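# Four arms unload stones from a wheelbarrow past a batten

## Task

Remove every stone from the wheelbarrow and set each one down on the far side of the low wooden batten, leaving the wheelbarrow upright on the floor and supported by its wheel and its legs.

## Robot and tools

Setup. Four identical i2rt Big YAM arms, arm1 to arm4, share the scene. Each has six revolute joints, a two-finger gripper and a wrist camera (arm1_cam_wrist to arm4_cam_wrist). Two fixed room cameras, cam_high (near x 1.79, y 0.91, z 1.66) and cam_low (near x 1.73, y 1.07, z 0.52), watch from the +x side. Each camera image is 672x504 pixels. Calibration data (K, distortion, T_world_to_cam) is supplied for every camera but can be slightly off, and a wrist camera's pose also carries joint-reading errors.

Frames. Everything uses one scene frame in metres: origin on the floor, +z up. Quaternions are written w, x, y, z. Arm feet (base_link), each facing along its own +x: arm1 at x=-0.295 y=+0.655 z=+0.934, facing roughly -y; arm2 at x=-0.295 y=-0.668 z=+0.967, facing roughly +y; arm3 at x=+0.378 y=+0.632 z=+1.040, facing roughly -y; arm4 at x=+0.333 y=-0.631 z=+1.054, facing roughly +y. Reach is about 1.0 m from the joint1 axis. The "hand" point sits between the finger pads, about 1 cm short of the tips; the fingers extend along the hand's +z and separate along its y.

move. Arguments are arm1, arm2, arm3, arm4 (one object per arm, each optional) and cameras (list of names, or ["all"], or [] for none; omitted means none when an action is sent, all when nothing is sent). An arm that is not named receives nothing new but may keep pushing toward older targets. Inside an arm's object:
- "joints": absolute targets keyed by name. joint1_rad -2.879 to 2.879 (rotation about the foot, positive counter-clockwise seen from above, 0 along the foot's +x); joint2_rad 0 to 3.141 (shoulder, 0 = upper arm pointing back, positive lifts it up and over); joint3_rad 0 to 3.019 (elbow, 0 = folded); joint4_rad -1.692 to 1.57 (hand pitch, positive tips fingers up); joint5_rad -1.57 to 1.57 (sideways swing, positive to the arm's right); joint6_rad -2.094 to 2.094 (roll, positive clockwise seen from behind the hand); gripper_m 0 to 0.093, the fingertip gap in metres. Joints move at unequal rates, so the hand may swing wide between postures.
- "target": one list of seven numbers [x, y, z, qw, qx, qy, qz], an absolute hand pose in the scene frame, reached along a straight line starting from the current hand_target. When "target" is present, "joints" may hold only gripper_m.
- "speed": top path speed in m/s, 0.002 to 0.5, default 0.25; only valid with "target". Rotation is capped at twice this value in rad/s.
All motions in one call start together. All hand paths in one call finish together, paced by the slowest; a path lasts 0.5 to 10 s and is cut off at 10 s; no action exceeds 15 s. Each control step keeps the commanded pose within 100 mm and 20 degrees of the measured hand, and position wins over orientation if both cannot be met. Expect the hand to lag, stray and end a centimetre or more off; it does not avoid obstacles or other arms. Unknown keys make a call invalid; out-of-range values get it refused, and after a refusal the remaining move, wait and finished_scene calls in that reply are skipped.

Results. Per robot: joint_positions, Joint velocities (same order, rad/s and m/s for the gripper; "within noise" when still), joint torques in N m (joints 3 and 4 wrap at ±28), hand, hand_target, joint_status, hand_status, on_its_own ("held at" gives the active target). A "move:" line lists each moved arm as done or its worst status. "as last shown" marks arms not in the action; their status reads "not commanded". A "pictures" line gives image order. Status words: off_target (stopped short, may still push); time_out (joints keep nearby targets and keep pushing; send the reported position to relax); not_followed, "joint command not followed", "pose unreachable" (a safety check blocked the command, often a self or inter-arm clearance; the gripper part still runs); limit_stop_at_motor_heat.

Gripper. Empty and shut reads 0.000 to 0.003. On a rigid object at full force it reads up to 0.005 narrower (sometimes up to 0.002 wider) than the object. Commanding about 0.005 below the first-contact reading gives full grip, about 50 to 64 N per pad. Release by commanding clearly wider than the reading.

wait: seconds 0 to 10, optional cameras; nothing new is commanded and the state comes back as for an empty move. zoom_image: camera name and region [x0, y0, x1, y1] in pixels (top-left origin, at most 504 by 504) of that camera's latest image. read_manual: section "licences" only; no motion. finished_scene: scene (integer 1 or 2) ends the current scene irreversibly; the goal must hold with the robots idle.

Hazards. Any hard press between two arms fails the scene; closing a gripper on another arm's fingers counts. The clearance check may act too late and ignores fingers, gripper housings and wrist cameras, and nothing in the state reports arm-to-arm contact. Arms never stop on contact and can push hard. Avoid dropping stones, releasing them while moving, slams, hard hits and tipping the wheelbarrow. Holding loads, long stretches or pushing into obstacles heat motors: a MOTOR HOT line appears at 85 °C, and at 100 °C an OVER-TEMPERATURE FAULT drops that arm and its grip for 30 to 60 s or more, possibly without warning. Loose objects may occasionally get nudged by outside pushes. The simulation keeps running while you deliberate, holding the last command.

Each tool is called after ">>>" by a JSON object that holds its "op" and its "data", one argument or row to a line.

## Session

>>> {"op": "move", "data": {
  "arm1": {"joints": {"joint1_rad": -1.193, "joint2_rad": 2.145, "joint3_rad": 0.466, "joint4_rad": 0.576, "joint5_rad": -0.668, "joint6_rad": 0.506, "gripper_m": 0.093}},
  "arm2": {"joints": {"joint1_rad": 1.22, "joint2_rad": 2.199, "joint3_rad": 0.464, "joint4_rad": 0.602, "joint5_rad": 0.686, "joint6_rad": -0.46, "gripper_m": 0.093}},
  "arm3": {"joints": {"joint1_rad": 1.7}},
  "arm4": {"joints": {"joint1_rad": -1.7}},
  "cameras": ["arm1_cam_wrist", "arm2_cam_wrist", "cam_high", "cam_low"]
}}

Scene clock: 2.30 s.
Joint torques (N m): arm1=[-2.37 -9.35 0.51 2.4 -0.51 -0.12] | arm2=[1.03 -10.46 -0.29 1.73 0.4 -0.11] | arm3=[1.03 3.14 9.61 1.61 -0.07 -0.07] | arm4=[-2.14 6.12 7.13 1.94 -0.02 -0.03]
Heat: arm1: hottest joint2_rad 35 °C; arm2: hottest joint5_rad 35 °C; arm3: hottest joint3_rad 40 °C; arm4: hottest joint3_rad 38 °C.
move: arm1 done; arm2 done; arm3 done; arm4 done
Joint velocities: within noise
arm1.joint_positions: joint1_rad=-1.188 joint2_rad=+2.129 joint3_rad=+0.470 joint4_rad=+0.557 joint5_rad=-0.662 joint6_rad=+0.505 gripper_m=+0.09312
arm1.joint_status: all done
arm1.hand: x=-0.5631 y=+0.4168 z=+0.7855 quat_wxyz=(-0.384, -0.921, -0.040, +0.057) (m; scene frame)
arm1.hand_target: x=-0.5610 y=+0.4194 z=+0.7820 quat_wxyz=(-0.385, -0.921, -0.033, +0.055) (m; scene frame)
arm1.hand_status: not commanded
arm2.joint_positions: joint1_rad=+1.207 joint2_rad=+2.181 joint3_rad=+0.467 joint4_rad=+0.583 joint5_rad=+0.675 joint6_rad=-0.451 gripper_m=+0.09306
arm2.joint_status: all done
arm2.hand: x=-0.5605 y=-0.4453 z=+0.8038 quat_wxyz=(-0.383, +0.921, -0.038, -0.057) (m; scene frame)
arm2.hand_target: x=-0.5599 y=-0.4496 z=+0.8002 quat_wxyz=(-0.384, +0.921, -0.024, -0.055) (m; scene frame)
arm2.hand_status: not commanded
arm3.joint_positions: joint1_rad=+1.693 joint2_rad=+0.588 joint3_rad=+1.445 joint4_rad=-1.368 joint5_rad=-0.163 joint6_rad=+0.167 gripper_m=+0.09400
arm3.joint_status: all done
arm3.hand: x=+0.5809 y=+0.6784 z=+1.6074 quat_wxyz=(-0.492, +0.004, -0.861, -0.130) (m; scene frame)
arm3.hand_target: x=+0.5771 y=+0.6797 z=+1.6169 quat_wxyz=(-0.502, +0.009, -0.855, -0.133) (m; scene frame)
arm3.hand_status: not commanded
arm4.joint_positions: joint1_rad=-1.684 joint2_rad=+0.438 joint3_rad=+1.396 joint4_rad=-1.483 joint5_rad=+0.285 joint6_rad=+0.248 gripper_m=+0.09397
arm4.joint_status: all done
arm4.hand: x=+0.4639 y=-0.6901 z=+1.5998 quat_wxyz=(-0.503, -0.206, -0.836, +0.078) (m; scene frame)
arm4.hand_target: x=+0.4599 y=-0.6919 z=+1.6092 quat_wxyz=(-0.513, -0.213, -0.828, +0.081) (m; scene frame)
arm4.hand_status: not commanded
pictures: arm1_cam_wrist, arm2_cam_wrist, cam_high, cam_low
camera_calibration:
arm1_cam_wrist: T_world_to_cam=[[-0.108062, 0.696911, -0.70897, 0.206425], [0.847932, 0.436897, 0.300222, 0.065894], [0.518975, -0.568715, -0.638145, 1.15388], [0, 0, 0, 1]] pos_world=[-0.632401, 0.483579, 0.862908]
arm2_cam_wrist: T_world_to_cam=[[0.103057, 0.71619, 0.690254, -0.176219], [0.850793, -0.422973, 0.31184, 0.0436163], [0.515296, 0.555127, -0.65292, 1.1862], [0, 0, 0, 1]] pos_world=[-0.630194, -0.513838, 0.882531]

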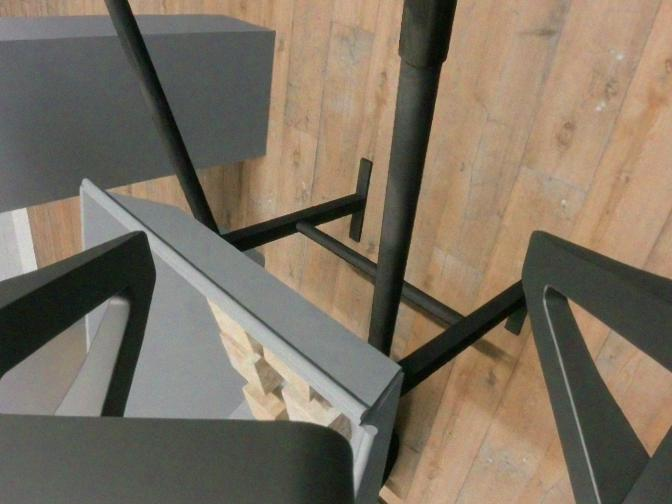

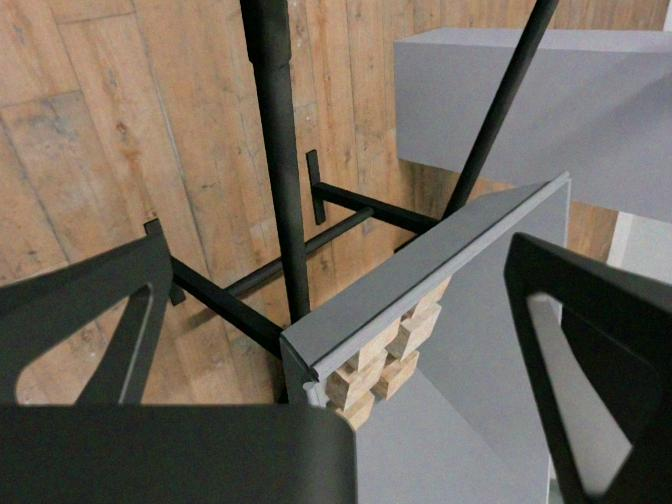

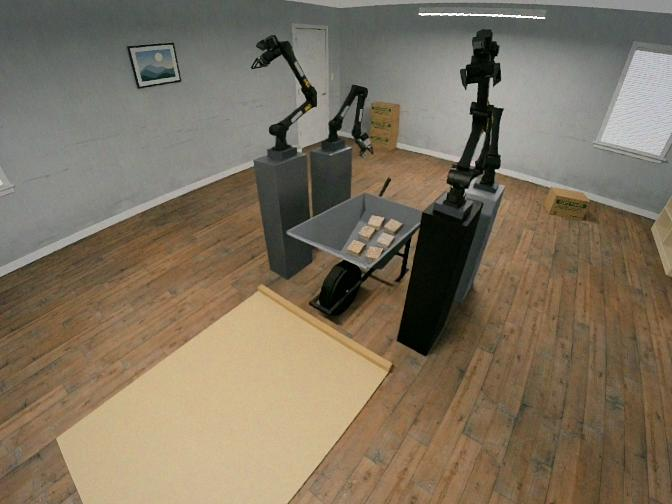

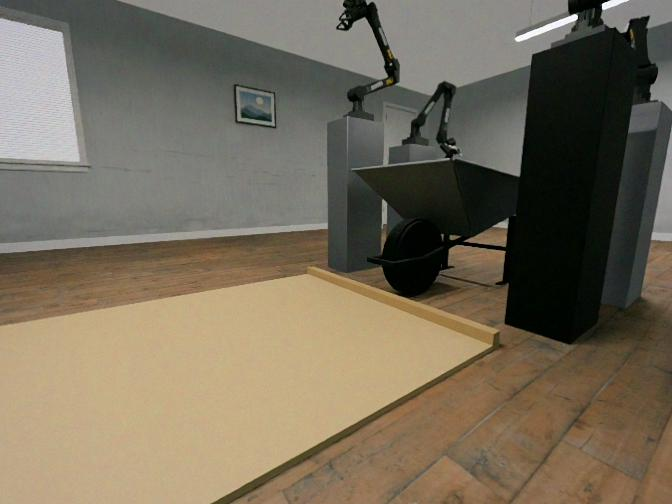

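>>> {"op": "move", "data": {
  "arm1": {"target": [-0.535, 0.338, 0.62, 0.3836, 0.9212, 0.0376, -0.0528], "speed": 0.25},
  "arm2": {"target": [-0.537, -0.362, 0.624, 0.3831, -0.9215, 0.0294, 0.0562], "speed": 0.25},
  "cameras": ["arm1_cam_wrist", "arm2_cam_wrist"]
}}

Scene clock: 5.77 s.
Joint torques (N m): arm1=[-1.73 -11.75 -0.99 2.69 -0.14 -0.13] | arm2=[-1.2 -12.4 -1.13 2.07 0.07 -0.14] | arm3=[1.03 3.08 9.63 1.61 -0.08 -0.07] | arm4=[-2.14 6.01 7.13 1.92 -0.03 -0.03]
Heat: arm1: hottest joint2_rad 35 °C; arm2: hottest joint5_rad 35 °C; arm3: hottest joint3_rad 41 °C; arm4: hottest joint3_rad 38 °C.
move: arm1 done; arm2 done
Joint velocities: within noise
arm1.joint_positions: joint1_rad=-0.910 joint2_rad=+2.714 joint3_rad=+0.779 joint4_rad=+0.980 joint5_rad=-0.520 joint6_rad=+0.785 gripper_m=+0.09312
arm1.joint_status: not commanded
arm1.hand: x=-0.5369 y=+0.3372 z=+0.6239 quat_wxyz=(-0.381, -0.922, -0.042, +0.052) (m; scene frame)
arm1.hand_target: x=-0.5350 y=+0.3384 z=+0.6198 quat_wxyz=(-0.383, -0.922, -0.038, +0.053) (m; scene frame)
arm1.hand_status: done (0.004 m and 0.5 deg from the pose sent, 0.185 m and 0.6 deg at the start)
arm2.joint_positions: joint1_rad=+0.925 joint2_rad=+2.796 joint3_rad=+0.826 joint4_rad=+1.009 joint5_rad=+0.525 joint6_rad=-0.758 gripper_m=+0.09306
arm2.joint_status: not commanded
arm2.hand: x=-0.5419 y=-0.3636 z=+0.6294 quat_wxyz=(-0.381, +0.922, -0.032, -0.058) (m; scene frame)
arm2.hand_target: x=-0.5372 y=-0.3622 z=+0.6241 quat_wxyz=(-0.383, +0.922, -0.030, -0.056) (m; scene frame)
arm2.hand_status: done (0.007 m and 0.5 deg from the pose sent, 0.200 m and 1.0 deg at the start)
arm3, arm4: as last shown
arm3.hand_target: x=+0.5771 y=+0.6797 z=+1.6169 quat_wxyz=(-0.502, +0.009, -0.855, -0.132) (m; scene frame)
pictures: arm1_cam_wrist, arm2_cam_wrist
camera_calibration:
arm1_cam_wrist: T_world_to_cam=[[-0.107089, 0.700967, -0.705108, 0.146991], [0.842733, 0.440306, 0.309729, 0.117127], [0.527573, -0.561049, -0.63788, 0.993654], [0, 0, 0, 1]] pos_world=[-0.607191, 0.40288, 0.701199]
arm2_cam_wrist: T_world_to_cam=[[0.0930348, 0.71997, 0.687741, -0.118739], [0.854684, -0.412075, 0.315768, 0.120274], [0.510744, 0.558424, -0.653684, 1.01662], [0, 0, 0, 1]] pos_world=[-0.610982, -0.432655, 0.708231]

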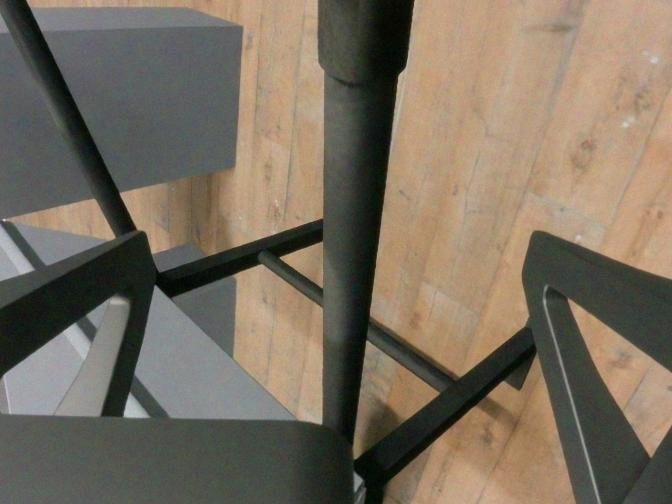

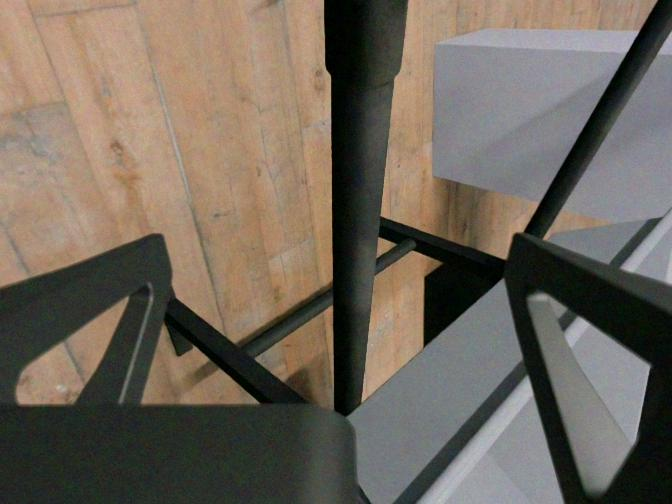

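>>> {"op": "move", "data": {
  "arm1": {"target": [-0.538, 0.243, 0.5185, 0.3836, 0.9212, 0.0376, -0.0528], "speed": 0.15},
  "arm2": {"target": [-0.5433, -0.2466, 0.5157, 0.3831, -0.9215, 0.0294, 0.0562], "speed": 0.15},
  "cameras": ["arm1_cam_wrist", "arm2_cam_wrist"]
}}

>>> {"op": "move", "data": {
  "arm1": {"joints": {"gripper_m": 0.012}},
  "arm2": {"joints": {"gripper_m": 0.012}},
  "cameras": ["arm1_cam_wrist", "arm2_cam_wrist"]
}}

Scene clock: 11.77 s.
Joint torques (N m): arm1=[-1.55 -13.68 0.62 1.33 -0.06 -0.12] | arm2=[-1.03 -14.56 0.49 0.62 -0.03 -0.13] | arm3=[0.97 3.14 9.63 1.62 -0.07 -0.07] | arm4=[-2.2 6.07 7.12 1.94 -0.03 -0.03]
Heat: arm1: hottest joint2_rad 35 °C; arm2: hottest joint5_rad 35 °C; arm3: hottest joint3_rad 42 °C; arm4: hottest joint3_rad 38 °C.
move: arm1 off_target; arm2 off_target
Joint velocities: within noise
arm1.joint_positions: joint1_rad=-0.721 joint2_rad=+2.940 joint3_rad=+1.160 joint4_rad=+0.942 joint5_rad=-0.402 joint6_rad=+0.953 gripper_m=+0.09312
arm1.joint_status: not commanded
arm1.hand: x=-0.5477 y=+0.2345 z=+0.5317 quat_wxyz=(-0.395, -0.915, -0.045, +0.066) (m; scene frame)
arm1.hand_target: x=-0.5382 y=+0.2433 z=+0.5190 quat_wxyz=(-0.383, -0.921, -0.038, +0.054) (m; scene frame)
arm1.hand_status: off_target (0.018 m and 2.3 deg from the pose sent, 0.141 m and 0.5 deg at the start)
arm2.joint_positions: joint1_rad=+0.697 joint2_rad=+3.020 joint3_rad=+1.271 joint4_rad=+0.922 joint5_rad=+0.382 joint6_rad=-0.957 gripper_m=+0.09306
arm2.joint_status: not commanded
arm2.hand: x=-0.5576 y=-0.2382 z=+0.5316 quat_wxyz=(-0.396, +0.915, -0.037, -0.074) (m; scene frame)
arm2.hand_target: x=-0.5438 y=-0.2473 z=+0.5165 quat_wxyz=(-0.383, +0.922, -0.029, -0.058) (m; scene frame)
arm2.hand_status: off_target (0.023 m and 2.7 deg from the pose sent, 0.163 m and 0.5 deg at the start)
arm3, arm4: as last shown
pictures: arm1_cam_wrist, arm2_cam_wrist
camera_calibration:
arm1_cam_wrist: T_world_to_cam=[[-0.124496, 0.6789, -0.723599, 0.158231], [0.851908, 0.447011, 0.272825, 0.222995], [0.508677, -0.582475, -0.634011, 0.875499], [0, 0, 0, 1]] pos_world=[-0.615618, 0.302852, 0.608734]
arm2_cam_wrist: T_world_to_cam=[[0.114453, 0.696811, 0.708064, -0.144683], [0.864533, -0.420968, 0.274533, 0.241527], [0.48937, 0.580723, -0.650598, 0.882428], [0, 0, 0, 1]] pos_world=[-0.624083, -0.309955, 0.610243]

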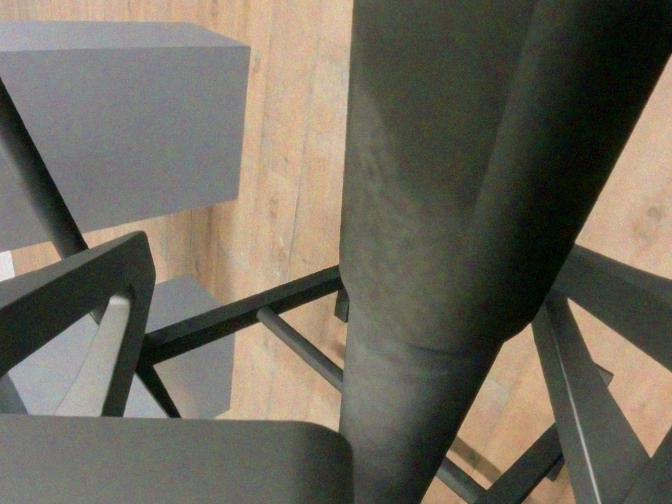

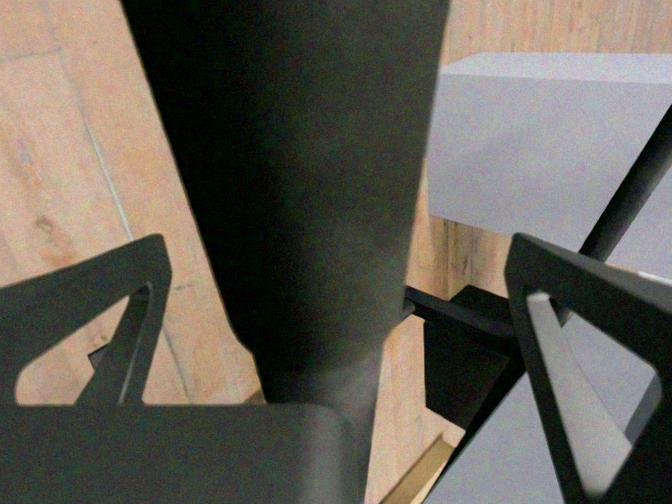

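Scene clock: 12.50 s.
Joint torques (N m): arm1=[-1.03 -14.8 0.32 1.8 -0.32 -0.19] | arm2=[-1.14 -15.03 0.38 0.87 0.07 -0.09] | arm3=[1.03 3.08 9.62 1.62 -0.07 -0.07] | arm4=[-2.2 6.07 7.13 1.94 -0.03 -0.03]
Heat: arm1: hottest joint2_rad 35 °C; arm2: hottest joint5_rad 35 °C; arm3: hottest joint3_rad 42 °C; arm4: hottest joint3_rad 38 °C.
move: arm1 off_target; arm2 off_target
Joint velocities: within noise
arm1.joint_positions: joint1_rad=-0.728 joint2_rad=+2.957 joint3_rad=+1.161 joint4_rad=+0.931 joint5_rad=-0.394 joint6_rad=+0.962 gripper_m=+0.02740
arm1.joint_status: gripper_m off_target (ended at +0.02743, target +0.01200)
arm1.hand: x=-0.5449 y=+0.2450 z=+0.5217 quat_wxyz=(-0.384, -0.921, -0.033, +0.060) (m; scene frame)
arm1.hand_target: x=-0.5386 y=+0.2433 z=+0.5190 quat_wxyz=(-0.383, -0.921, -0.038, +0.054) (m; scene frame)
arm1.hand_status: not commanded
arm2.joint_positions: joint1_rad=+0.697 joint2_rad=+3.025 joint3_rad=+1.272 joint4_rad=+0.916 joint5_rad=+0.382 joint6_rad=-0.962 gripper_m=+0.02903
arm2.joint_status: gripper_m off_target (ended at +0.02905, target +0.01200)
arm2.hand: x=-0.5556 y=-0.2412 z=+0.5282 quat_wxyz=(-0.392, +0.917, -0.034, -0.070) (m; scene frame)
arm2.hand_target: x=-0.5434 y=-0.2472 z=+0.5165 quat_wxyz=(-0.383, +0.921, -0.029, -0.057) (m; scene frame)
arm2.hand_status: not commanded
arm3, arm4: as last shown
pictures: arm1_cam_wrist, arm2_cam_wrist
camera_calibration:
arm1_cam_wrist: T_world_to_cam=[[-0.0980696, 0.69805, -0.709301, 0.146547], [0.854341, 0.42458, 0.299722, 0.211473], [0.510376, -0.576592, -0.638011, 0.875448], [0, 0, 0, 1]] pos_world=[-0.613106, 0.312692, 0.599109]
arm2_cam_wrist: T_world_to_cam=[[0.104658, 0.702799, 0.703647, -0.142033], [0.863315, -0.415437, 0.286529, 0.233813], [0.493693, 0.577482, -0.650216, 0.882306], [0, 0, 0, 1]] pos_world=[-0.622578, -0.312561, 0.606636]

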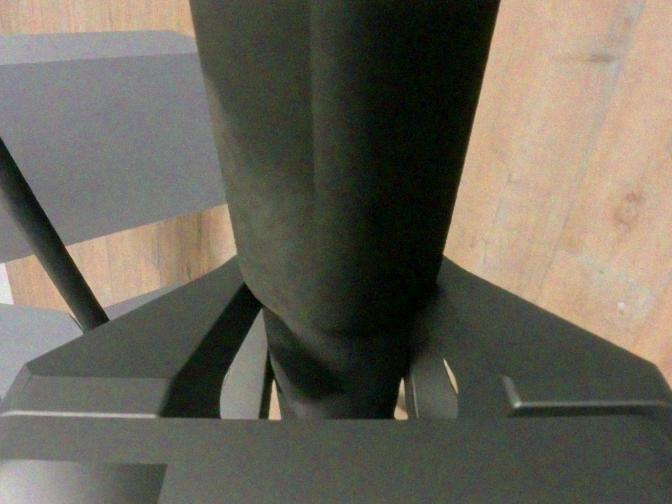

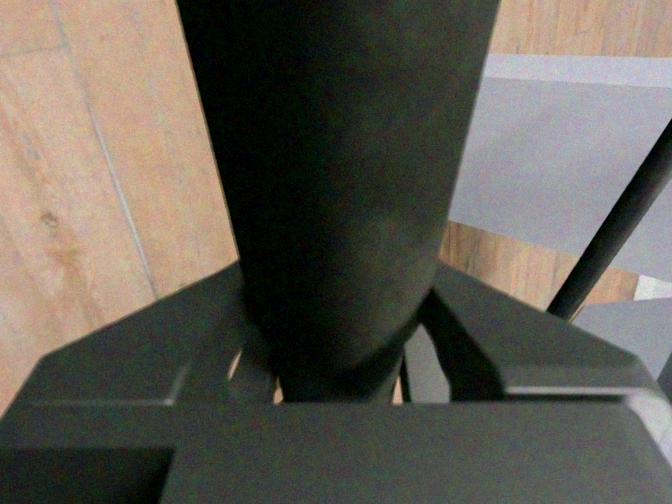

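>>> {"op": "move", "data": {
  "arm1": {"target": [-0.5, 0.228, 0.70, 0.4719, 0.8767, 0.0708, -0.0605], "speed": 0.12},
  "arm2": {"target": [-0.5, -0.226, 0.70, 0.4714, -0.8772, 0.0632, 0.0648], "speed": 0.12},
  "cameras": ["cam_high", "arm1_cam_wrist", "arm2_cam_wrist"]
}}

Scene clock: 21.83 s.
Joint torques (N m): arm1=[-6.18 -24.76 -9.62 6.63 -2 -0.23] | arm2=[2.61 -26.75 -8.29 6.41 1.1 -0.04] | arm3=[1.08 3.14 9.62 1.62 -0.07 -0.07] | arm4=[-2.2 6.07 7.13 1.92 -0.03 -0.03]
Heat: arm1: hottest joint2_rad 36 °C; arm2: hottest joint2_rad 35 °C; arm3: hottest joint3_rad 44 °C; arm4: hottest joint3_rad 38 °C.
move: arm1 off_target; arm2 off_target
Joint velocities: within noise
arm1.joint_positions: joint1_rad=-0.586 joint2_rad=+2.830 joint3_rad=+0.916 joint4_rad=+1.094 joint5_rad=-0.405 joint6_rad=+1.031 gripper_m=+0.02739
arm1.joint_status: not commanded
arm1.hand: x=-0.4627 y=+0.2474 z=+0.5899 quat_wxyz=(-0.407, -0.910, -0.073, +0.027) (m; scene frame)
arm1.hand_target: x=-0.4925 y=+0.2300 z=+0.6667 quat_wxyz=(-0.469, -0.878, -0.075, +0.062) (m; scene frame)
arm1.hand_status: off_target (0.118 m and 9.2 deg from the pose sent, 0.185 m and 12.1 deg at the start; pose on its path clipped on 103 of 131 steps)
arm2.joint_positions: joint1_rad=+0.557 joint2_rad=+2.901 joint3_rad=+1.015 joint4_rad=+1.075 joint5_rad=+0.387 joint6_rad=-1.032 gripper_m=+0.02903
arm2.joint_status: not commanded
arm2.hand: x=-0.4703 y=-0.2475 z=+0.5929 quat_wxyz=(-0.408, +0.910, -0.069, -0.034) (m; scene frame)
arm2.hand_target: x=-0.4957 y=-0.2269 z=+0.6705 quat_wxyz=(-0.468, +0.878, -0.069, -0.067) (m; scene frame)
arm2.hand_status: off_target (0.113 m and 8.9 deg from the pose sent, 0.181 m and 10.7 deg at the start; pose on its path clipped on 101 of 131 steps)
arm3, arm4: as last shown
pictures: arm1_cam_wrist, arm2_cam_wrist, cam_high
camera_calibration:
arm1_cam_wrist: T_world_to_cam=[[-0.14491, 0.654547, -0.742004, 0.209661], [0.796851, 0.521753, 0.304635, 0.0661657], [0.586541, -0.547121, -0.597183, 0.882283], [0, 0, 0, 1]] pos_world=[-0.539837, 0.310961, 0.662298]
arm2_cam_wrist: T_world_to_cam=[[0.142937, 0.670952, 0.727593, -0.196128], [0.808145, -0.503521, 0.305562, 0.0800837], [0.571376, 0.544325, -0.614199, 0.892902], [0, 0, 0, 1]] pos_world=[-0.546868, -0.314112, 0.666651]

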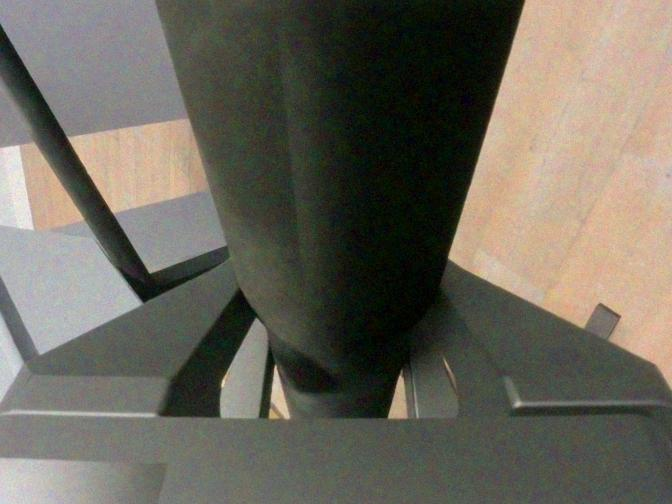

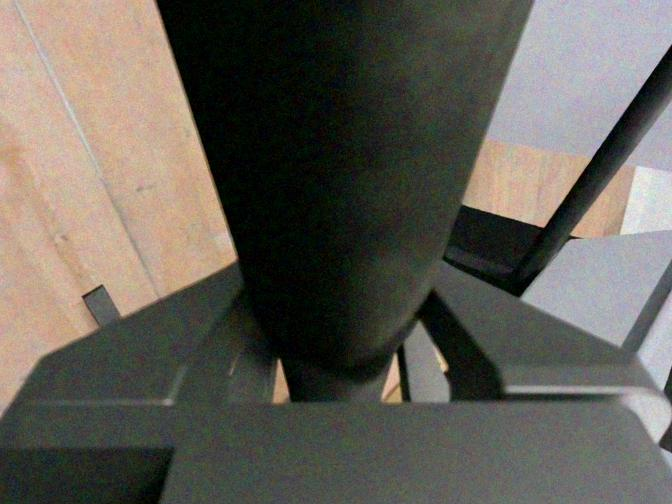

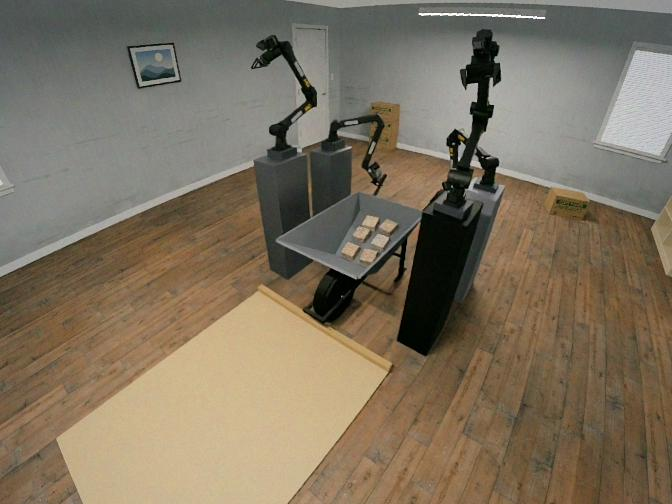

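>>> {"op": "move", "data": {
  "arm1": {"target": [-0.47, 0.228, 0.96, 0.4864, 0.8296, 0.1670, -0.2183], "speed": 0.15},
  "arm2": {"target": [-0.475, -0.226, 0.96, 0.4870, -0.8293, 0.1595, 0.2229], "speed": 0.15},
  "cameras": ["cam_high", "arm1_cam_wrist", "arm2_cam_wrist"]
}}

Scene clock: 31.47 s.
Joint torques (N m): arm1=[-4.19 -23.71 -6.95 6.37 -0.6 -1.25] | arm2=[2.08 -25.41 -6.32 5.3 0.11 1.01] | arm3=[1.03 3.14 9.62 1.61 -0.07 -0.07] | arm4=[-2.2 6.07 7.15 1.95 -0.03 -0.03]
Heat: arm1: hottest joint2_rad 38 °C; arm2: hottest joint2_rad 37 °C; arm3: hottest joint3_rad 45 °C; arm4: hottest joint3_rad 39 °C.
move: arm1 moving; arm2 moving
Joint velocities: arm1=[-0.015 -0.21 -0.081 -0.12 -0.007 -0.051 0] | arm2=[-0.005 -0.19 -0.095 -0.11 0.051 0.095 -0.001] | arm3=[within noise] | arm4=[within noise]
arm1.joint_positions: joint1_rad=-0.429 joint2_rad=+2.420 joint3_rad=+0.519 joint4_rad=+1.275 joint5_rad=-0.146 joint6_rad=+0.999 gripper_m=+0.02769
arm1.joint_status: not commanded
arm1.hand: x=-0.4334 y=+0.2509 z=+0.7626 quat_wxyz=(-0.435, -0.880, -0.116, +0.154) (m; scene frame)
arm1.hand_target: x=-0.4497 y=+0.2395 z=+0.8422 quat_wxyz=(-0.485, -0.830, -0.160, +0.223) (m; scene frame)
arm1.hand_status: moving (0.202 m and 12.5 deg from the pose sent, 0.371 m and 27.7 deg at the start; pose on its path clipped on 207 of 211 steps)
arm2.joint_positions: joint1_rad=+0.397 joint2_rad=+2.515 joint3_rad=+0.611 joint4_rad=+1.302 joint5_rad=+0.134 joint6_rad=-0.992 gripper_m=+0.02921
arm2.joint_status: not commanded
arm2.hand: x=-0.4397 y=-0.2449 z=+0.7685 quat_wxyz=(-0.444, +0.874, -0.116, -0.162) (m; scene frame)
arm2.hand_target: x=-0.4563 y=-0.2346 z=+0.8482 quat_wxyz=(-0.487, +0.830, -0.151, -0.225) (m; scene frame)
arm2.hand_status: moving (0.196 m and 11.1 deg from the pose sent, 0.368 m and 27.3 deg at the start; pose on its path clipped on 207 of 211 steps)
arm3, arm4: as last shown
pictures: arm1_cam_wrist, arm2_cam_wrist, cam_high
camera_calibration:
arm1_cam_wrist: T_world_to_cam=[[-0.329544, 0.590016, -0.737077, 0.272163], [0.852642, 0.521251, 0.0360386, 0.217634], [0.405465, -0.616586, -0.674848, 0.96827], [0, 0, 0, 1]] pos_world=[-0.488474, 0.323, 0.846197]
arm2_cam_wrist: T_world_to_cam=[[0.334333, 0.594101, 0.731618, -0.267743], [0.858947, -0.511554, 0.0228821, 0.24055], [0.387856, 0.620771, -0.68133, 0.97162], [0, 0, 0, 1]] pos_world=[-0.493954, -0.321032, 0.852375]

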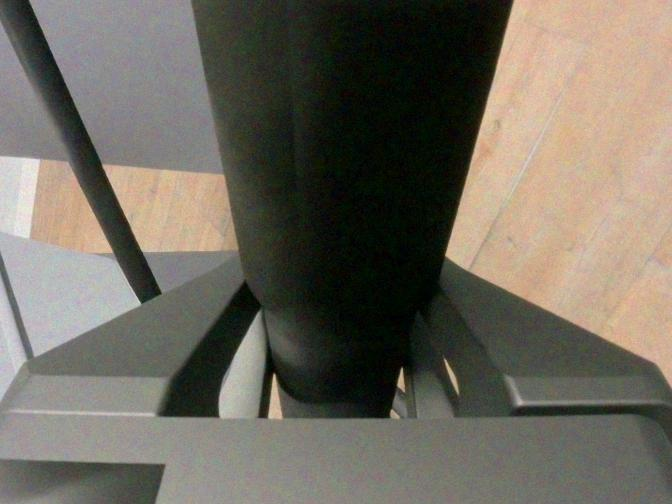

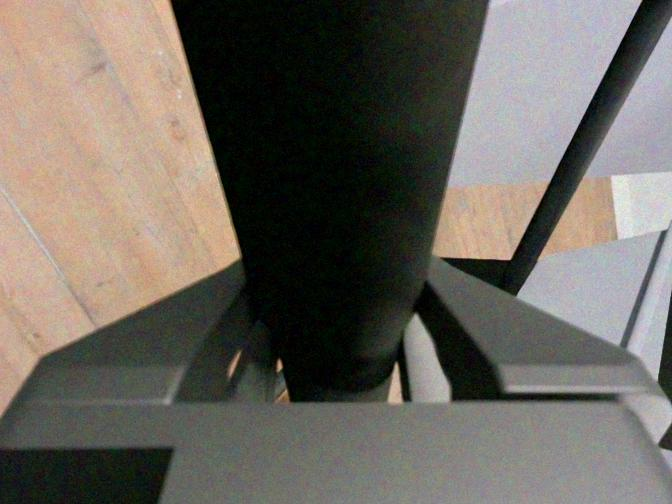

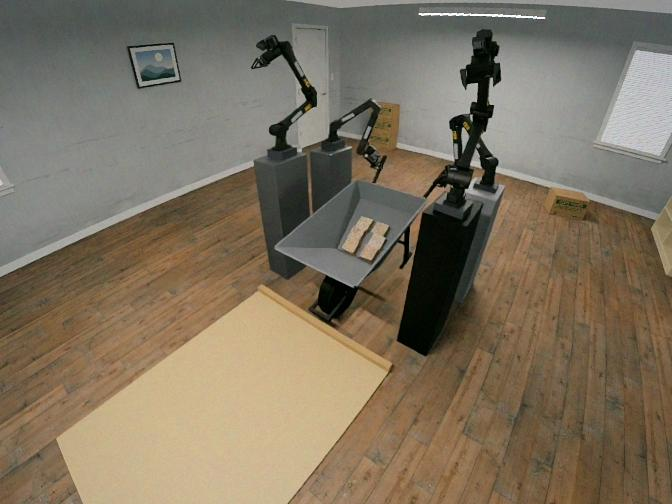

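>>> {"op": "move", "data": {
  "arm1": {"target": [-0.39, 0.228, 1.10, 0.5100, 0.7900, 0.2050, -0.2720], "speed": 0.18},
  "arm2": {"target": [-0.395, -0.226, 1.10, 0.5110, -0.7880, 0.1990, 0.2790], "speed": 0.18},
  "cameras": ["cam_high", "arm1_cam_wrist", "arm2_cam_wrist"]
}}

Scene clock: 38.00 s.
Joint torques (N m): arm1=[-3.31 -18.02 11.23 3.75 0.19 -0.46] | arm2=[1.2 -20.78 5.6 3.43 -0.38 0.2] | arm3=[1.03 3.08 9.61 1.61 -0.07 -0.07] | arm4=[-2.2 6.07 7.15 1.95 -0.03 -0.03]
Heat: arm1: hottest joint2_rad 39 °C; arm2: hottest joint2_rad 38 °C; arm3: hottest joint3_rad 46 °C; arm4: hottest joint3_rad 39 °C.
move: arm1 off_target; arm2 off_target
Joint velocities: within noise
arm1.joint_positions: joint1_rad=-0.234 joint2_rad=+1.311 joint3_rad=+0.350 joint4_rad=+0.393 joint5_rad=+0.019 joint6_rad=+0.867 gripper_m=+0.02769
arm1.joint_status: not commanded
arm1.hand: x=-0.3775 y=+0.2473 z=+1.0055 quat_wxyz=(-0.432, -0.848, -0.218, +0.218) (m; scene frame)
arm1.hand_target: x=-0.3886 y=+0.2278 z=+1.0929 quat_wxyz=(-0.511, -0.789, -0.206, +0.271) (m; scene frame)
arm1.hand_status: off_target (0.097 m and 12.8 deg from the pose sent, 0.341 m and 21.6 deg at the start; pose on its path clipped on 124 of 149 steps)
arm2.joint_positions: joint1_rad=+0.203 joint2_rad=+1.491 joint3_rad=+0.377 joint4_rad=+0.581 joint5_rad=-0.033 joint6_rad=-0.851 gripper_m=+0.02919
arm2.joint_status: not commanded
arm2.hand: x=-0.3829 y=-0.2380 z=+1.0163 quat_wxyz=(-0.443, +0.838, -0.218, -0.231) (m; scene frame)
arm2.hand_target: x=-0.3936 y=-0.2247 z=+1.0930 quat_wxyz=(-0.513, +0.787, -0.202, -0.277) (m; scene frame)
arm2.hand_status: off_target (0.085 m and 11.3 deg from the pose sent, 0.335 m and 20.7 deg at the start; pose on its path clipped on 115 of 149 steps)
arm3, arm4: as last shown
pictures: arm1_cam_wrist, arm2_cam_wrist, cam_high
camera_calibration:
arm1_cam_wrist: T_world_to_cam=[[-0.551242, 0.528052, -0.645983, 0.311845], [0.765589, 0.627906, -0.140031, 0.280908], [0.331673, -0.571748, -0.750398, 1.1444], [0, 0, 0, 1]] pos_world=[-0.422723, 0.313251, 1.09953]
arm2_cam_wrist: T_world_to_cam=[[0.559592, 0.527517, 0.639204, -0.307792], [0.770791, -0.614668, -0.167523, 0.324805], [0.304527, 0.586438, -0.750569, 1.14428], [0, 0, 0, 1]] pos_world=[-0.426583, -0.309037, 1.11002]

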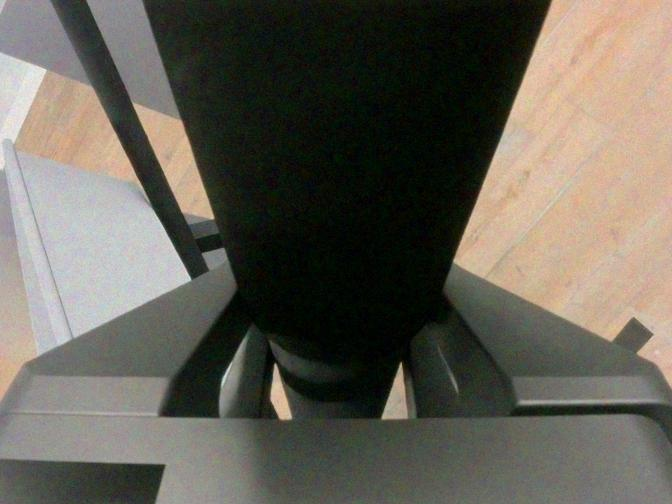

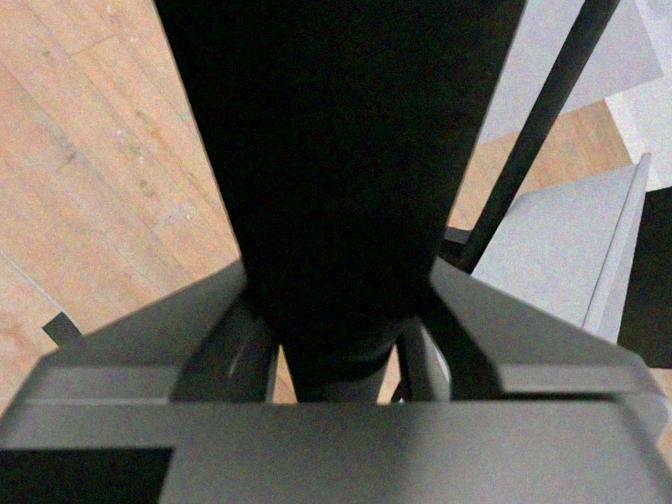

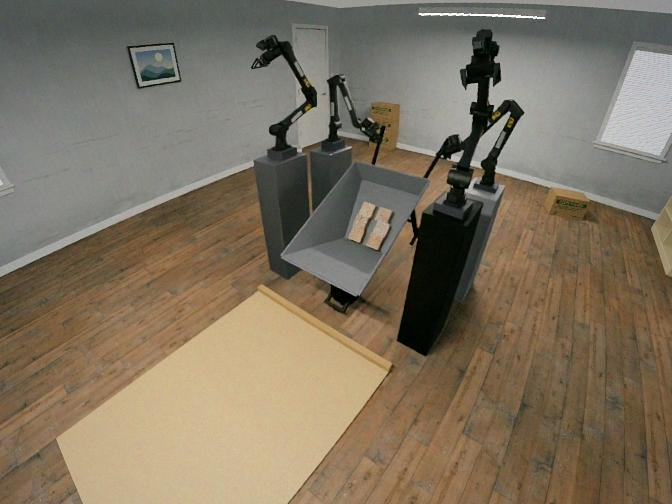

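>>> {"op": "move", "data": {
  "arm1": {"target": [-0.21, 0.226, 1.25, 0.5649, 0.6585, 0.3276, -0.3745], "speed": 0.16},
  "arm2": {"target": [-0.215, -0.222, 1.25, 0.5662, -0.6571, 0.3213, 0.3802], "speed": 0.16},
  "cameras": ["cam_high", "arm1_cam_wrist", "arm2_cam_wrist"]
}}

Scene clock: 41.53 s.
Joint torques (N m): arm1=[1.32 -15.68 10.8 6.79 1.47 -2.6] | arm2=[-3.55 -19.6 6.06 6.32 -1.68 2.56] | arm3=[1.08 3.08 9.62 1.61 -0.08 -0.07] | arm4=[-2.14 6.12 7.13 1.94 -0.02 -0.03]
Heat: arm1: hottest joint2_rad 38 °C; arm2: hottest joint2_rad 38 °C; arm3: hottest joint3_rad 46 °C; arm4: hottest joint3_rad 39 °C.
move: arm1 off_target; arm2 off_target
Joint velocities: within noise
arm1.joint_positions: joint1_rad=+0.254 joint2_rad=+1.269 joint3_rad=+0.300 joint4_rad=+0.568 joint5_rad=+0.467 joint6_rad=+0.896 gripper_m=+0.02783
arm1.joint_status: not commanded
arm1.hand: x=-0.2521 y=+0.2501 z=+1.0452 quat_wxyz=(-0.493, -0.775, -0.266, +0.293) (m; scene frame)
arm1.hand_target: x=-0.2357 y=+0.2388 z=+1.1343 quat_wxyz=(-0.553, -0.678, -0.308, +0.373) (m; scene frame)
arm1.hand_status: off_target (0.210 m and 19.6 deg from the pose sent, 0.297 m and 34.5 deg at the start; pose on its path clipped on 75 of 79 steps)
arm2.joint_positions: joint1_rad=-0.260 joint2_rad=+1.447 joint3_rad=+0.352 joint4_rad=+0.712 joint5_rad=-0.448 joint6_rad=-0.867 gripper_m=+0.02932
arm2.joint_status: not commanded
arm2.hand: x=-0.2501 y=-0.2352 z=+1.0603 quat_wxyz=(-0.498, +0.770, -0.268, -0.297) (m; scene frame)
arm2.hand_target: x=-0.2353 y=-0.2281 z=+1.1488 quat_wxyz=(-0.555, +0.676, -0.304, -0.377) (m; scene frame)
arm2.hand_status: off_target (0.193 m and 18.9 deg from the pose sent, 0.288 m and 32.7 deg at the start; pose on its path clipped on 72 of 79 steps)
arm3, arm4: as last shown
pictures: arm1_cam_wrist, arm2_cam_wrist, cam_high
camera_calibration:
arm1_cam_wrist: T_world_to_cam=[[-0.69533, 0.366892, -0.617986, 0.379753], [0.672588, 0.63521, -0.379649, 0.413798], [0.253261, -0.679631, -0.688448, 1.0766], [0, 0, 0, 1]] pos_world=[-0.286921, 0.329512, 1.13296]
arm2_cam_wrist: T_world_to_cam=[[0.698312, 0.377995, 0.607849, -0.378931], [0.675279, -0.629534, -0.384298, 0.434048], [0.237399, 0.678827, -0.694863, 1.08111], [0, 0, 0, 1]] pos_world=[-0.285145, -0.317403, 1.14836]

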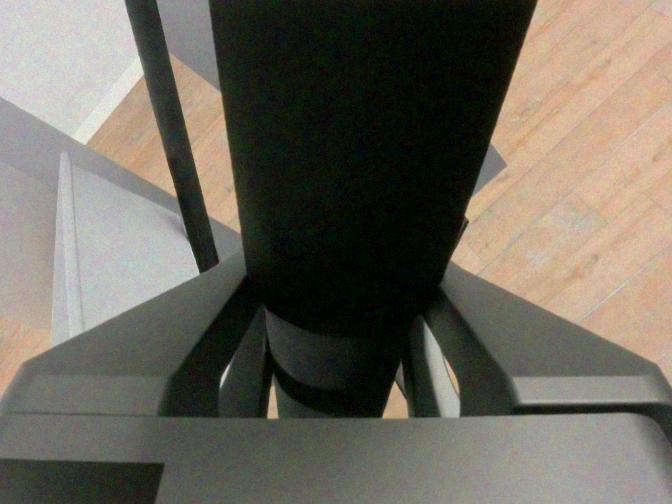

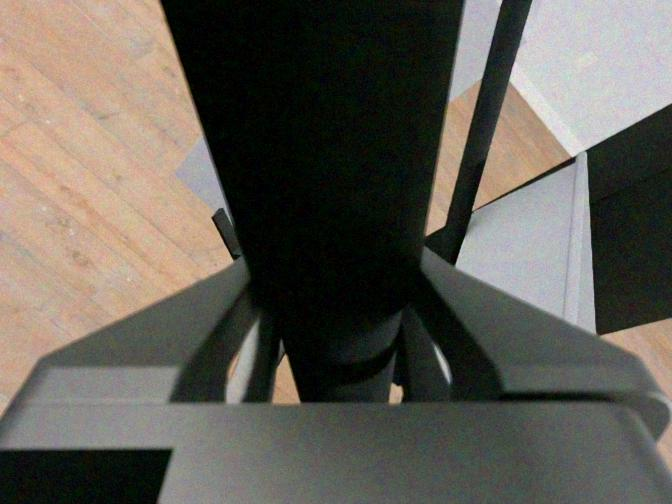

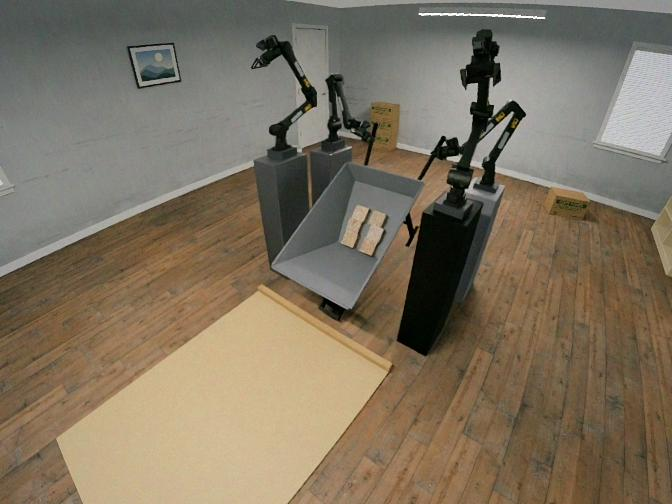

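>>> {"op": "move", "data": {
  "arm1": {"joints": {"joint1_rad": 0.42, "joint2_rad": 1.16, "joint3_rad": 0.47, "joint4_rad": 0.82, "joint5_rad": 0.60, "joint6_rad": 0.74}},
  "arm2": {"joints": {"joint1_rad": -0.42, "joint2_rad": 1.33, "joint3_rad": 0.50, "joint4_rad": 0.96, "joint5_rad": -0.59, "joint6_rad": -0.72}},
  "cameras": ["cam_high", "arm1_cam_wrist", "arm2_cam_wrist"]
}}

Scene clock: 50.53 s.
Joint torques (N m): arm1=[-0.26 -15.33 18.02 9.77 0.69 -1.34] | arm2=[-1.85 -18.55 13.05 9.05 -0.82 1.18] | arm3=[1.03 3.14 9.63 1.61 -0.07 -0.07] | arm4=[-2.14 6.12 7.15 1.92 -0.02 -0.03]
Heat: arm1: hottest joint2_rad 38 °C; arm2: hottest joint2_rad 39 °C; arm3: hottest joint3_rad 47 °C; arm4: hottest joint3_rad 39 °C.
move: arm1 time_out; arm2 time_out
Joint velocities: within noise
arm1.joint_positions: joint1_rad=+0.399 joint2_rad=+1.282 joint3_rad=+0.331 joint4_rad=+0.649 joint5_rad=+0.588 joint6_rad=+0.870 gripper_m=+0.02783
arm1.joint_status: joint3_rad time_out (moved +0.031 of +0.170); joint4_rad time_out (moved +0.081 of +0.252); joint6_rad time_out (moved -0.026 of -0.156); the others done
arm1.on_its_own: joint3_rad reads +0.331 and still pushes toward +0.444 since a time_out; joint4_rad reads +0.649 and still pushes toward +0.820 since a time_out; joint6_rad reads +0.870 and still pushes toward +0.740 since a time_out
arm1.hand: x=-0.2062 y=+0.2455 z=+1.0736 quat_wxyz=(-0.534, -0.739, -0.273, +0.307) (m; scene frame)
arm1.hand_target: x=-0.1864 y=+0.2229 z=+1.2121 quat_wxyz=(-0.662, -0.640, -0.211, +0.327) (m; scene frame)
arm1.hand_status: not commanded
arm2.joint_positions: joint1_rad=-0.398 joint2_rad=+1.455 joint3_rad=+0.369 joint4_rad=+0.795 joint5_rad=-0.572 joint6_rad=-0.838 gripper_m=+0.02928
arm2.joint_status: joint3_rad time_out (moved +0.017 of +0.148); joint4_rad time_out (moved +0.083 of +0.248); joint6_rad time_out (moved +0.029 of +0.147); the others done
arm2.on_its_own: joint3_rad reads +0.369 and still pushes toward +0.482 since a time_out; joint4_rad reads +0.795 and still pushes toward +0.960 since a time_out; joint6_rad reads -0.838 and still pushes toward -0.720 since a time_out
arm2.hand: x=-0.2067 y=-0.2355 z=+1.0846 quat_wxyz=(-0.533, +0.736, -0.274, -0.315) (m; scene frame)
arm2.hand_target: x=-0.1862 y=-0.2081 z=+1.2233 quat_wxyz=(-0.661, +0.637, -0.207, -0.338) (m; scene frame)
arm2.hand_status: not commanded
arm3.joint_positions: joint1_rad=+1.693 joint2_rad=+0.588 joint3_rad=+1.445 joint4_rad=-1.368 joint5_rad=-0.163 joint6_rad=+0.167 gripper_m=+0.09400
arm3.joint_status: not commanded
arm3.hand: x=+0.5809 y=+0.6784 z=+1.6074 quat_wxyz=(-0.492, +0.004, -0.861, -0.130) (m; scene frame)
arm3.hand_target: x=+0.5771 y=+0.6797 z=+1.6169 quat_wxyz=(-0.502, +0.009, -0.855, -0.132) (m; scene frame)
arm3.hand_status: not commanded
arm4.joint_positions: joint1_rad=-1.684 joint2_rad=+0.438 joint3_rad=+1.396 joint4_rad=-1.483 joint5_rad=+0.285 joint6_rad=+0.248 gripper_m=+0.09397
arm4.joint_status: not commanded
arm4.hand: x=+0.4639 y=-0.6901 z=+1.5998 quat_wxyz=(-0.503, -0.206, -0.836, +0.078) (m; scene frame)
arm4.hand_target: x=+0.4599 y=-0.6919 z=+1.6092 quat_wxyz=(-0.513, -0.213, -0.828, +0.081) (m; scene frame)
arm4.hand_status: not commanded
pictures: arm1_cam_wrist, arm2_cam_wrist, cam_high
camera_calibration:
arm1_cam_wrist: T_world_to_cam=[[-0.72565, 0.274638, -0.630878, 0.461192], [0.635779, 0.618219, -0.46216, 0.481826], [0.263094, -0.736464, -0.623219, 1.02747], [0, 0, 0, 1]] pos_world=[-0.241991, 0.33216, 1.15397]
arm2_cam_wrist: T_world_to_cam=[[0.729697, 0.299355, 0.614759, -0.443516], [0.642459, -0.607932, -0.466545, 0.501374], [0.234069, 0.735394, -0.63593, 1.03671], [0, 0, 0, 1]] pos_world=[-0.241143, -0.324821, 1.16584]

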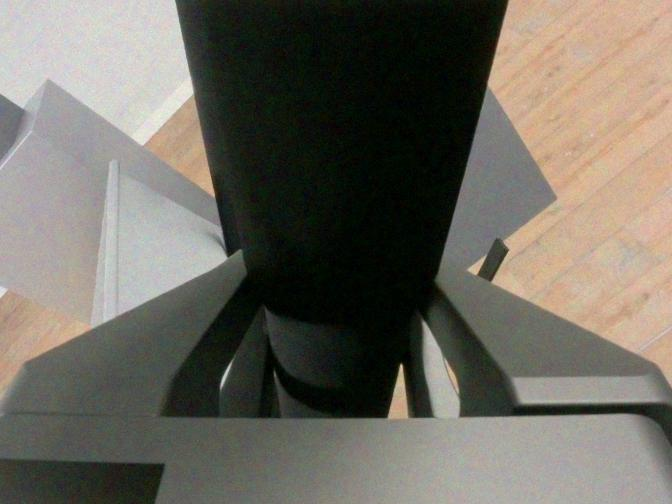

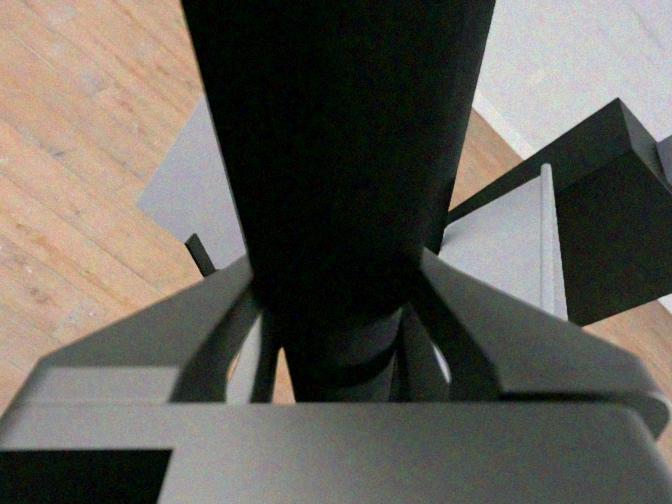

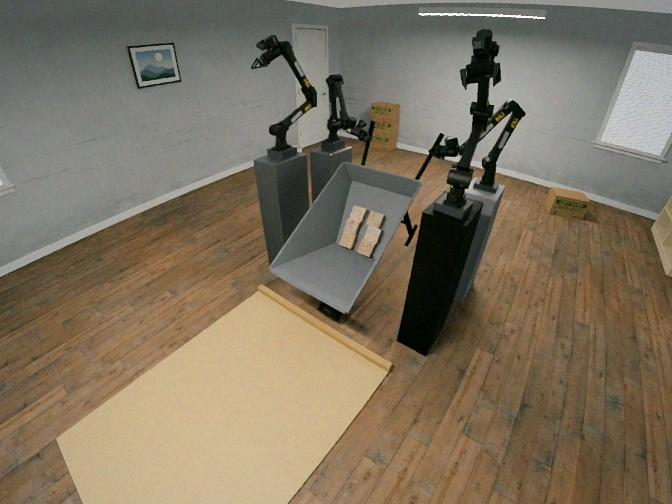

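>>> {"op": "move", "data": {
  "arm1": {"joints": {"joint1_rad": 0.60, "joint2_rad": 1.08, "joint3_rad": 0.60, "joint4_rad": 0.88, "joint5_rad": 0.74, "joint6_rad": 0.58}},
  "arm2": {"joints": {"joint1_rad": -0.60, "joint2_rad": 1.24, "joint3_rad": 0.63, "joint4_rad": 1.03, "joint5_rad": -0.73, "joint6_rad": -0.57}},
  "cameras": ["cam_high", "arm1_cam_wrist", "arm2_cam_wrist"]
}}

Scene clock: 54.33 s.
Joint torques (N m): arm1=[-0.73 -17.38 19.1 10.37 0.16 -1.01] | arm2=[-1.38 -20.66 14.02 9.59 -0.28 0.73] | arm3=[1.03 3.08 9.62 1.61 -0.08 -0.07] | arm4=[-2.14 6.07 7.15 1.92 -0.02 -0.03]
Heat: arm1: hottest joint3_rad 39 °C; arm2: hottest joint2_rad 39 °C; arm3: hottest joint3_rad 47 °C; arm4: hottest joint3_rad 39 °C.
move: arm1 time_out; arm2 time_out
Joint velocities: within noise
arm1.joint_positions: joint1_rad=+0.585 joint2_rad=+1.226 joint3_rad=+0.412 joint4_rad=+0.697 joint5_rad=+0.738 joint6_rad=+0.674 gripper_m=+0.02781
arm1.joint_status: joint2_rad time_out (moved -0.056 of -0.202); joint3_rad time_out (moved +0.081 of +0.269); joint4_rad time_out (moved +0.048 of +0.231); joint6_rad time_out (moved -0.196 of -0.290); the others done
arm1.on_its_own: joint2_rad reads +1.226 and still pushes toward +1.080 since a time_out; joint3_rad reads +0.412 and still pushes toward +0.525 since a time_out; joint4_rad reads +0.697 and still pushes toward +0.880 since a time_out; joint6_rad reads +0.674 and still pushes toward +0.580 since a time_out
arm1.hand: x=-0.1414 y=+0.2478 z=+1.1445 quat_wxyz=(-0.579, -0.667, -0.308, +0.353) (m; scene frame)
arm1.hand_target: x=-0.1357 y=+0.2523 z=+1.2953 quat_wxyz=(-0.711, -0.583, -0.196, +0.341) (m; scene frame)
arm1.hand_status: not commanded
arm2.joint_positions: joint1_rad=-0.584 joint2_rad=+1.390 joint3_rad=+0.446 joint4_rad=+0.850 joint5_rad=-0.725 joint6_rad=-0.641 gripper_m=+0.02922
arm2.joint_status: joint2_rad time_out (moved -0.065 of -0.215); joint3_rad time_out (moved +0.076 of +0.261); joint4_rad time_out (moved +0.055 of +0.235); joint6_rad time_out (moved +0.196 of +0.268); the others done
arm2.on_its_own: joint2_rad reads +1.390 and still pushes toward +1.240 since a time_out; joint3_rad reads +0.446 and still pushes toward +0.558 since a time_out; joint4_rad reads +0.850 and still pushes toward +1.030 since a time_out; joint6_rad reads -0.641 and still pushes toward -0.570 since a time_out
arm2.hand: x=-0.1383 y=-0.2373 z=+1.1576 quat_wxyz=(-0.581, +0.662, -0.304, -0.363) (m; scene frame)
arm2.hand_target: x=-0.1300 y=-0.2380 z=+1.3097 quat_wxyz=(-0.714, +0.579, -0.183, -0.348) (m; scene frame)
arm2.hand_status: not commanded
arm3, arm4: as last shown
pictures: arm1_cam_wrist, arm2_cam_wrist, cam_high
camera_calibration:
arm1_cam_wrist: T_world_to_cam=[[-0.81524, 0.132165, -0.563841, 0.49827], [0.525087, 0.579352, -0.623406, 0.650495], [0.24427, -0.804291, -0.541709, 0.977034], [0, 0, 0, 1]] pos_world=[-0.174016, 0.3431, 1.21574]
arm2_cam_wrist: T_world_to_cam=[[0.816664, 0.158397, 0.554951, -0.489953], [0.537365, -0.559403, -0.631116, 0.677857], [0.210475, 0.813621, -0.541961, 0.974818], [0, 0, 0, 1]] pos_world=[-0.169304, -0.336331, 1.22802]

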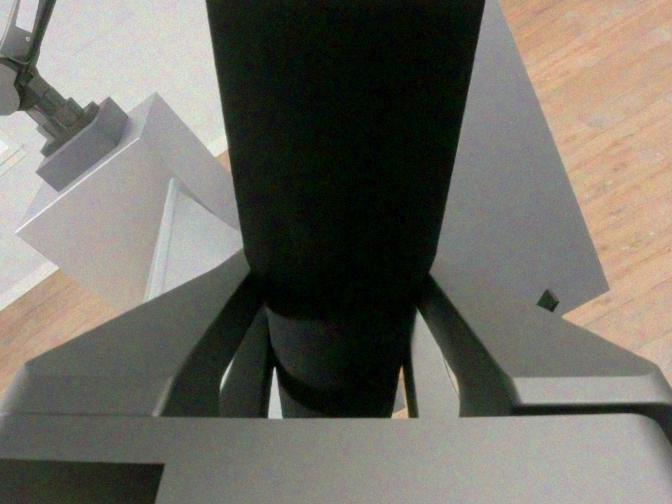

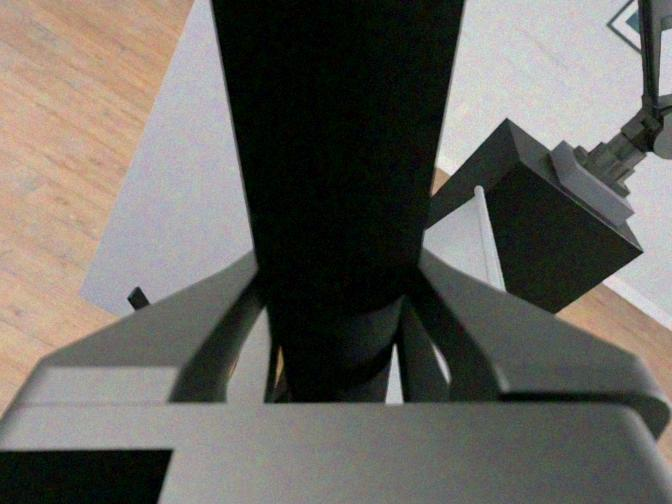

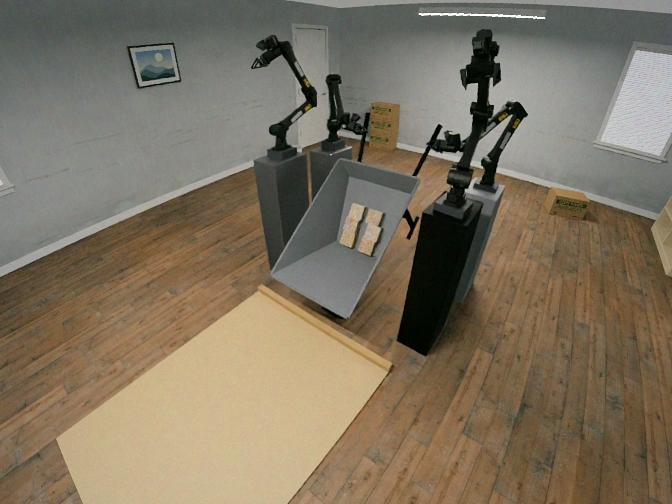

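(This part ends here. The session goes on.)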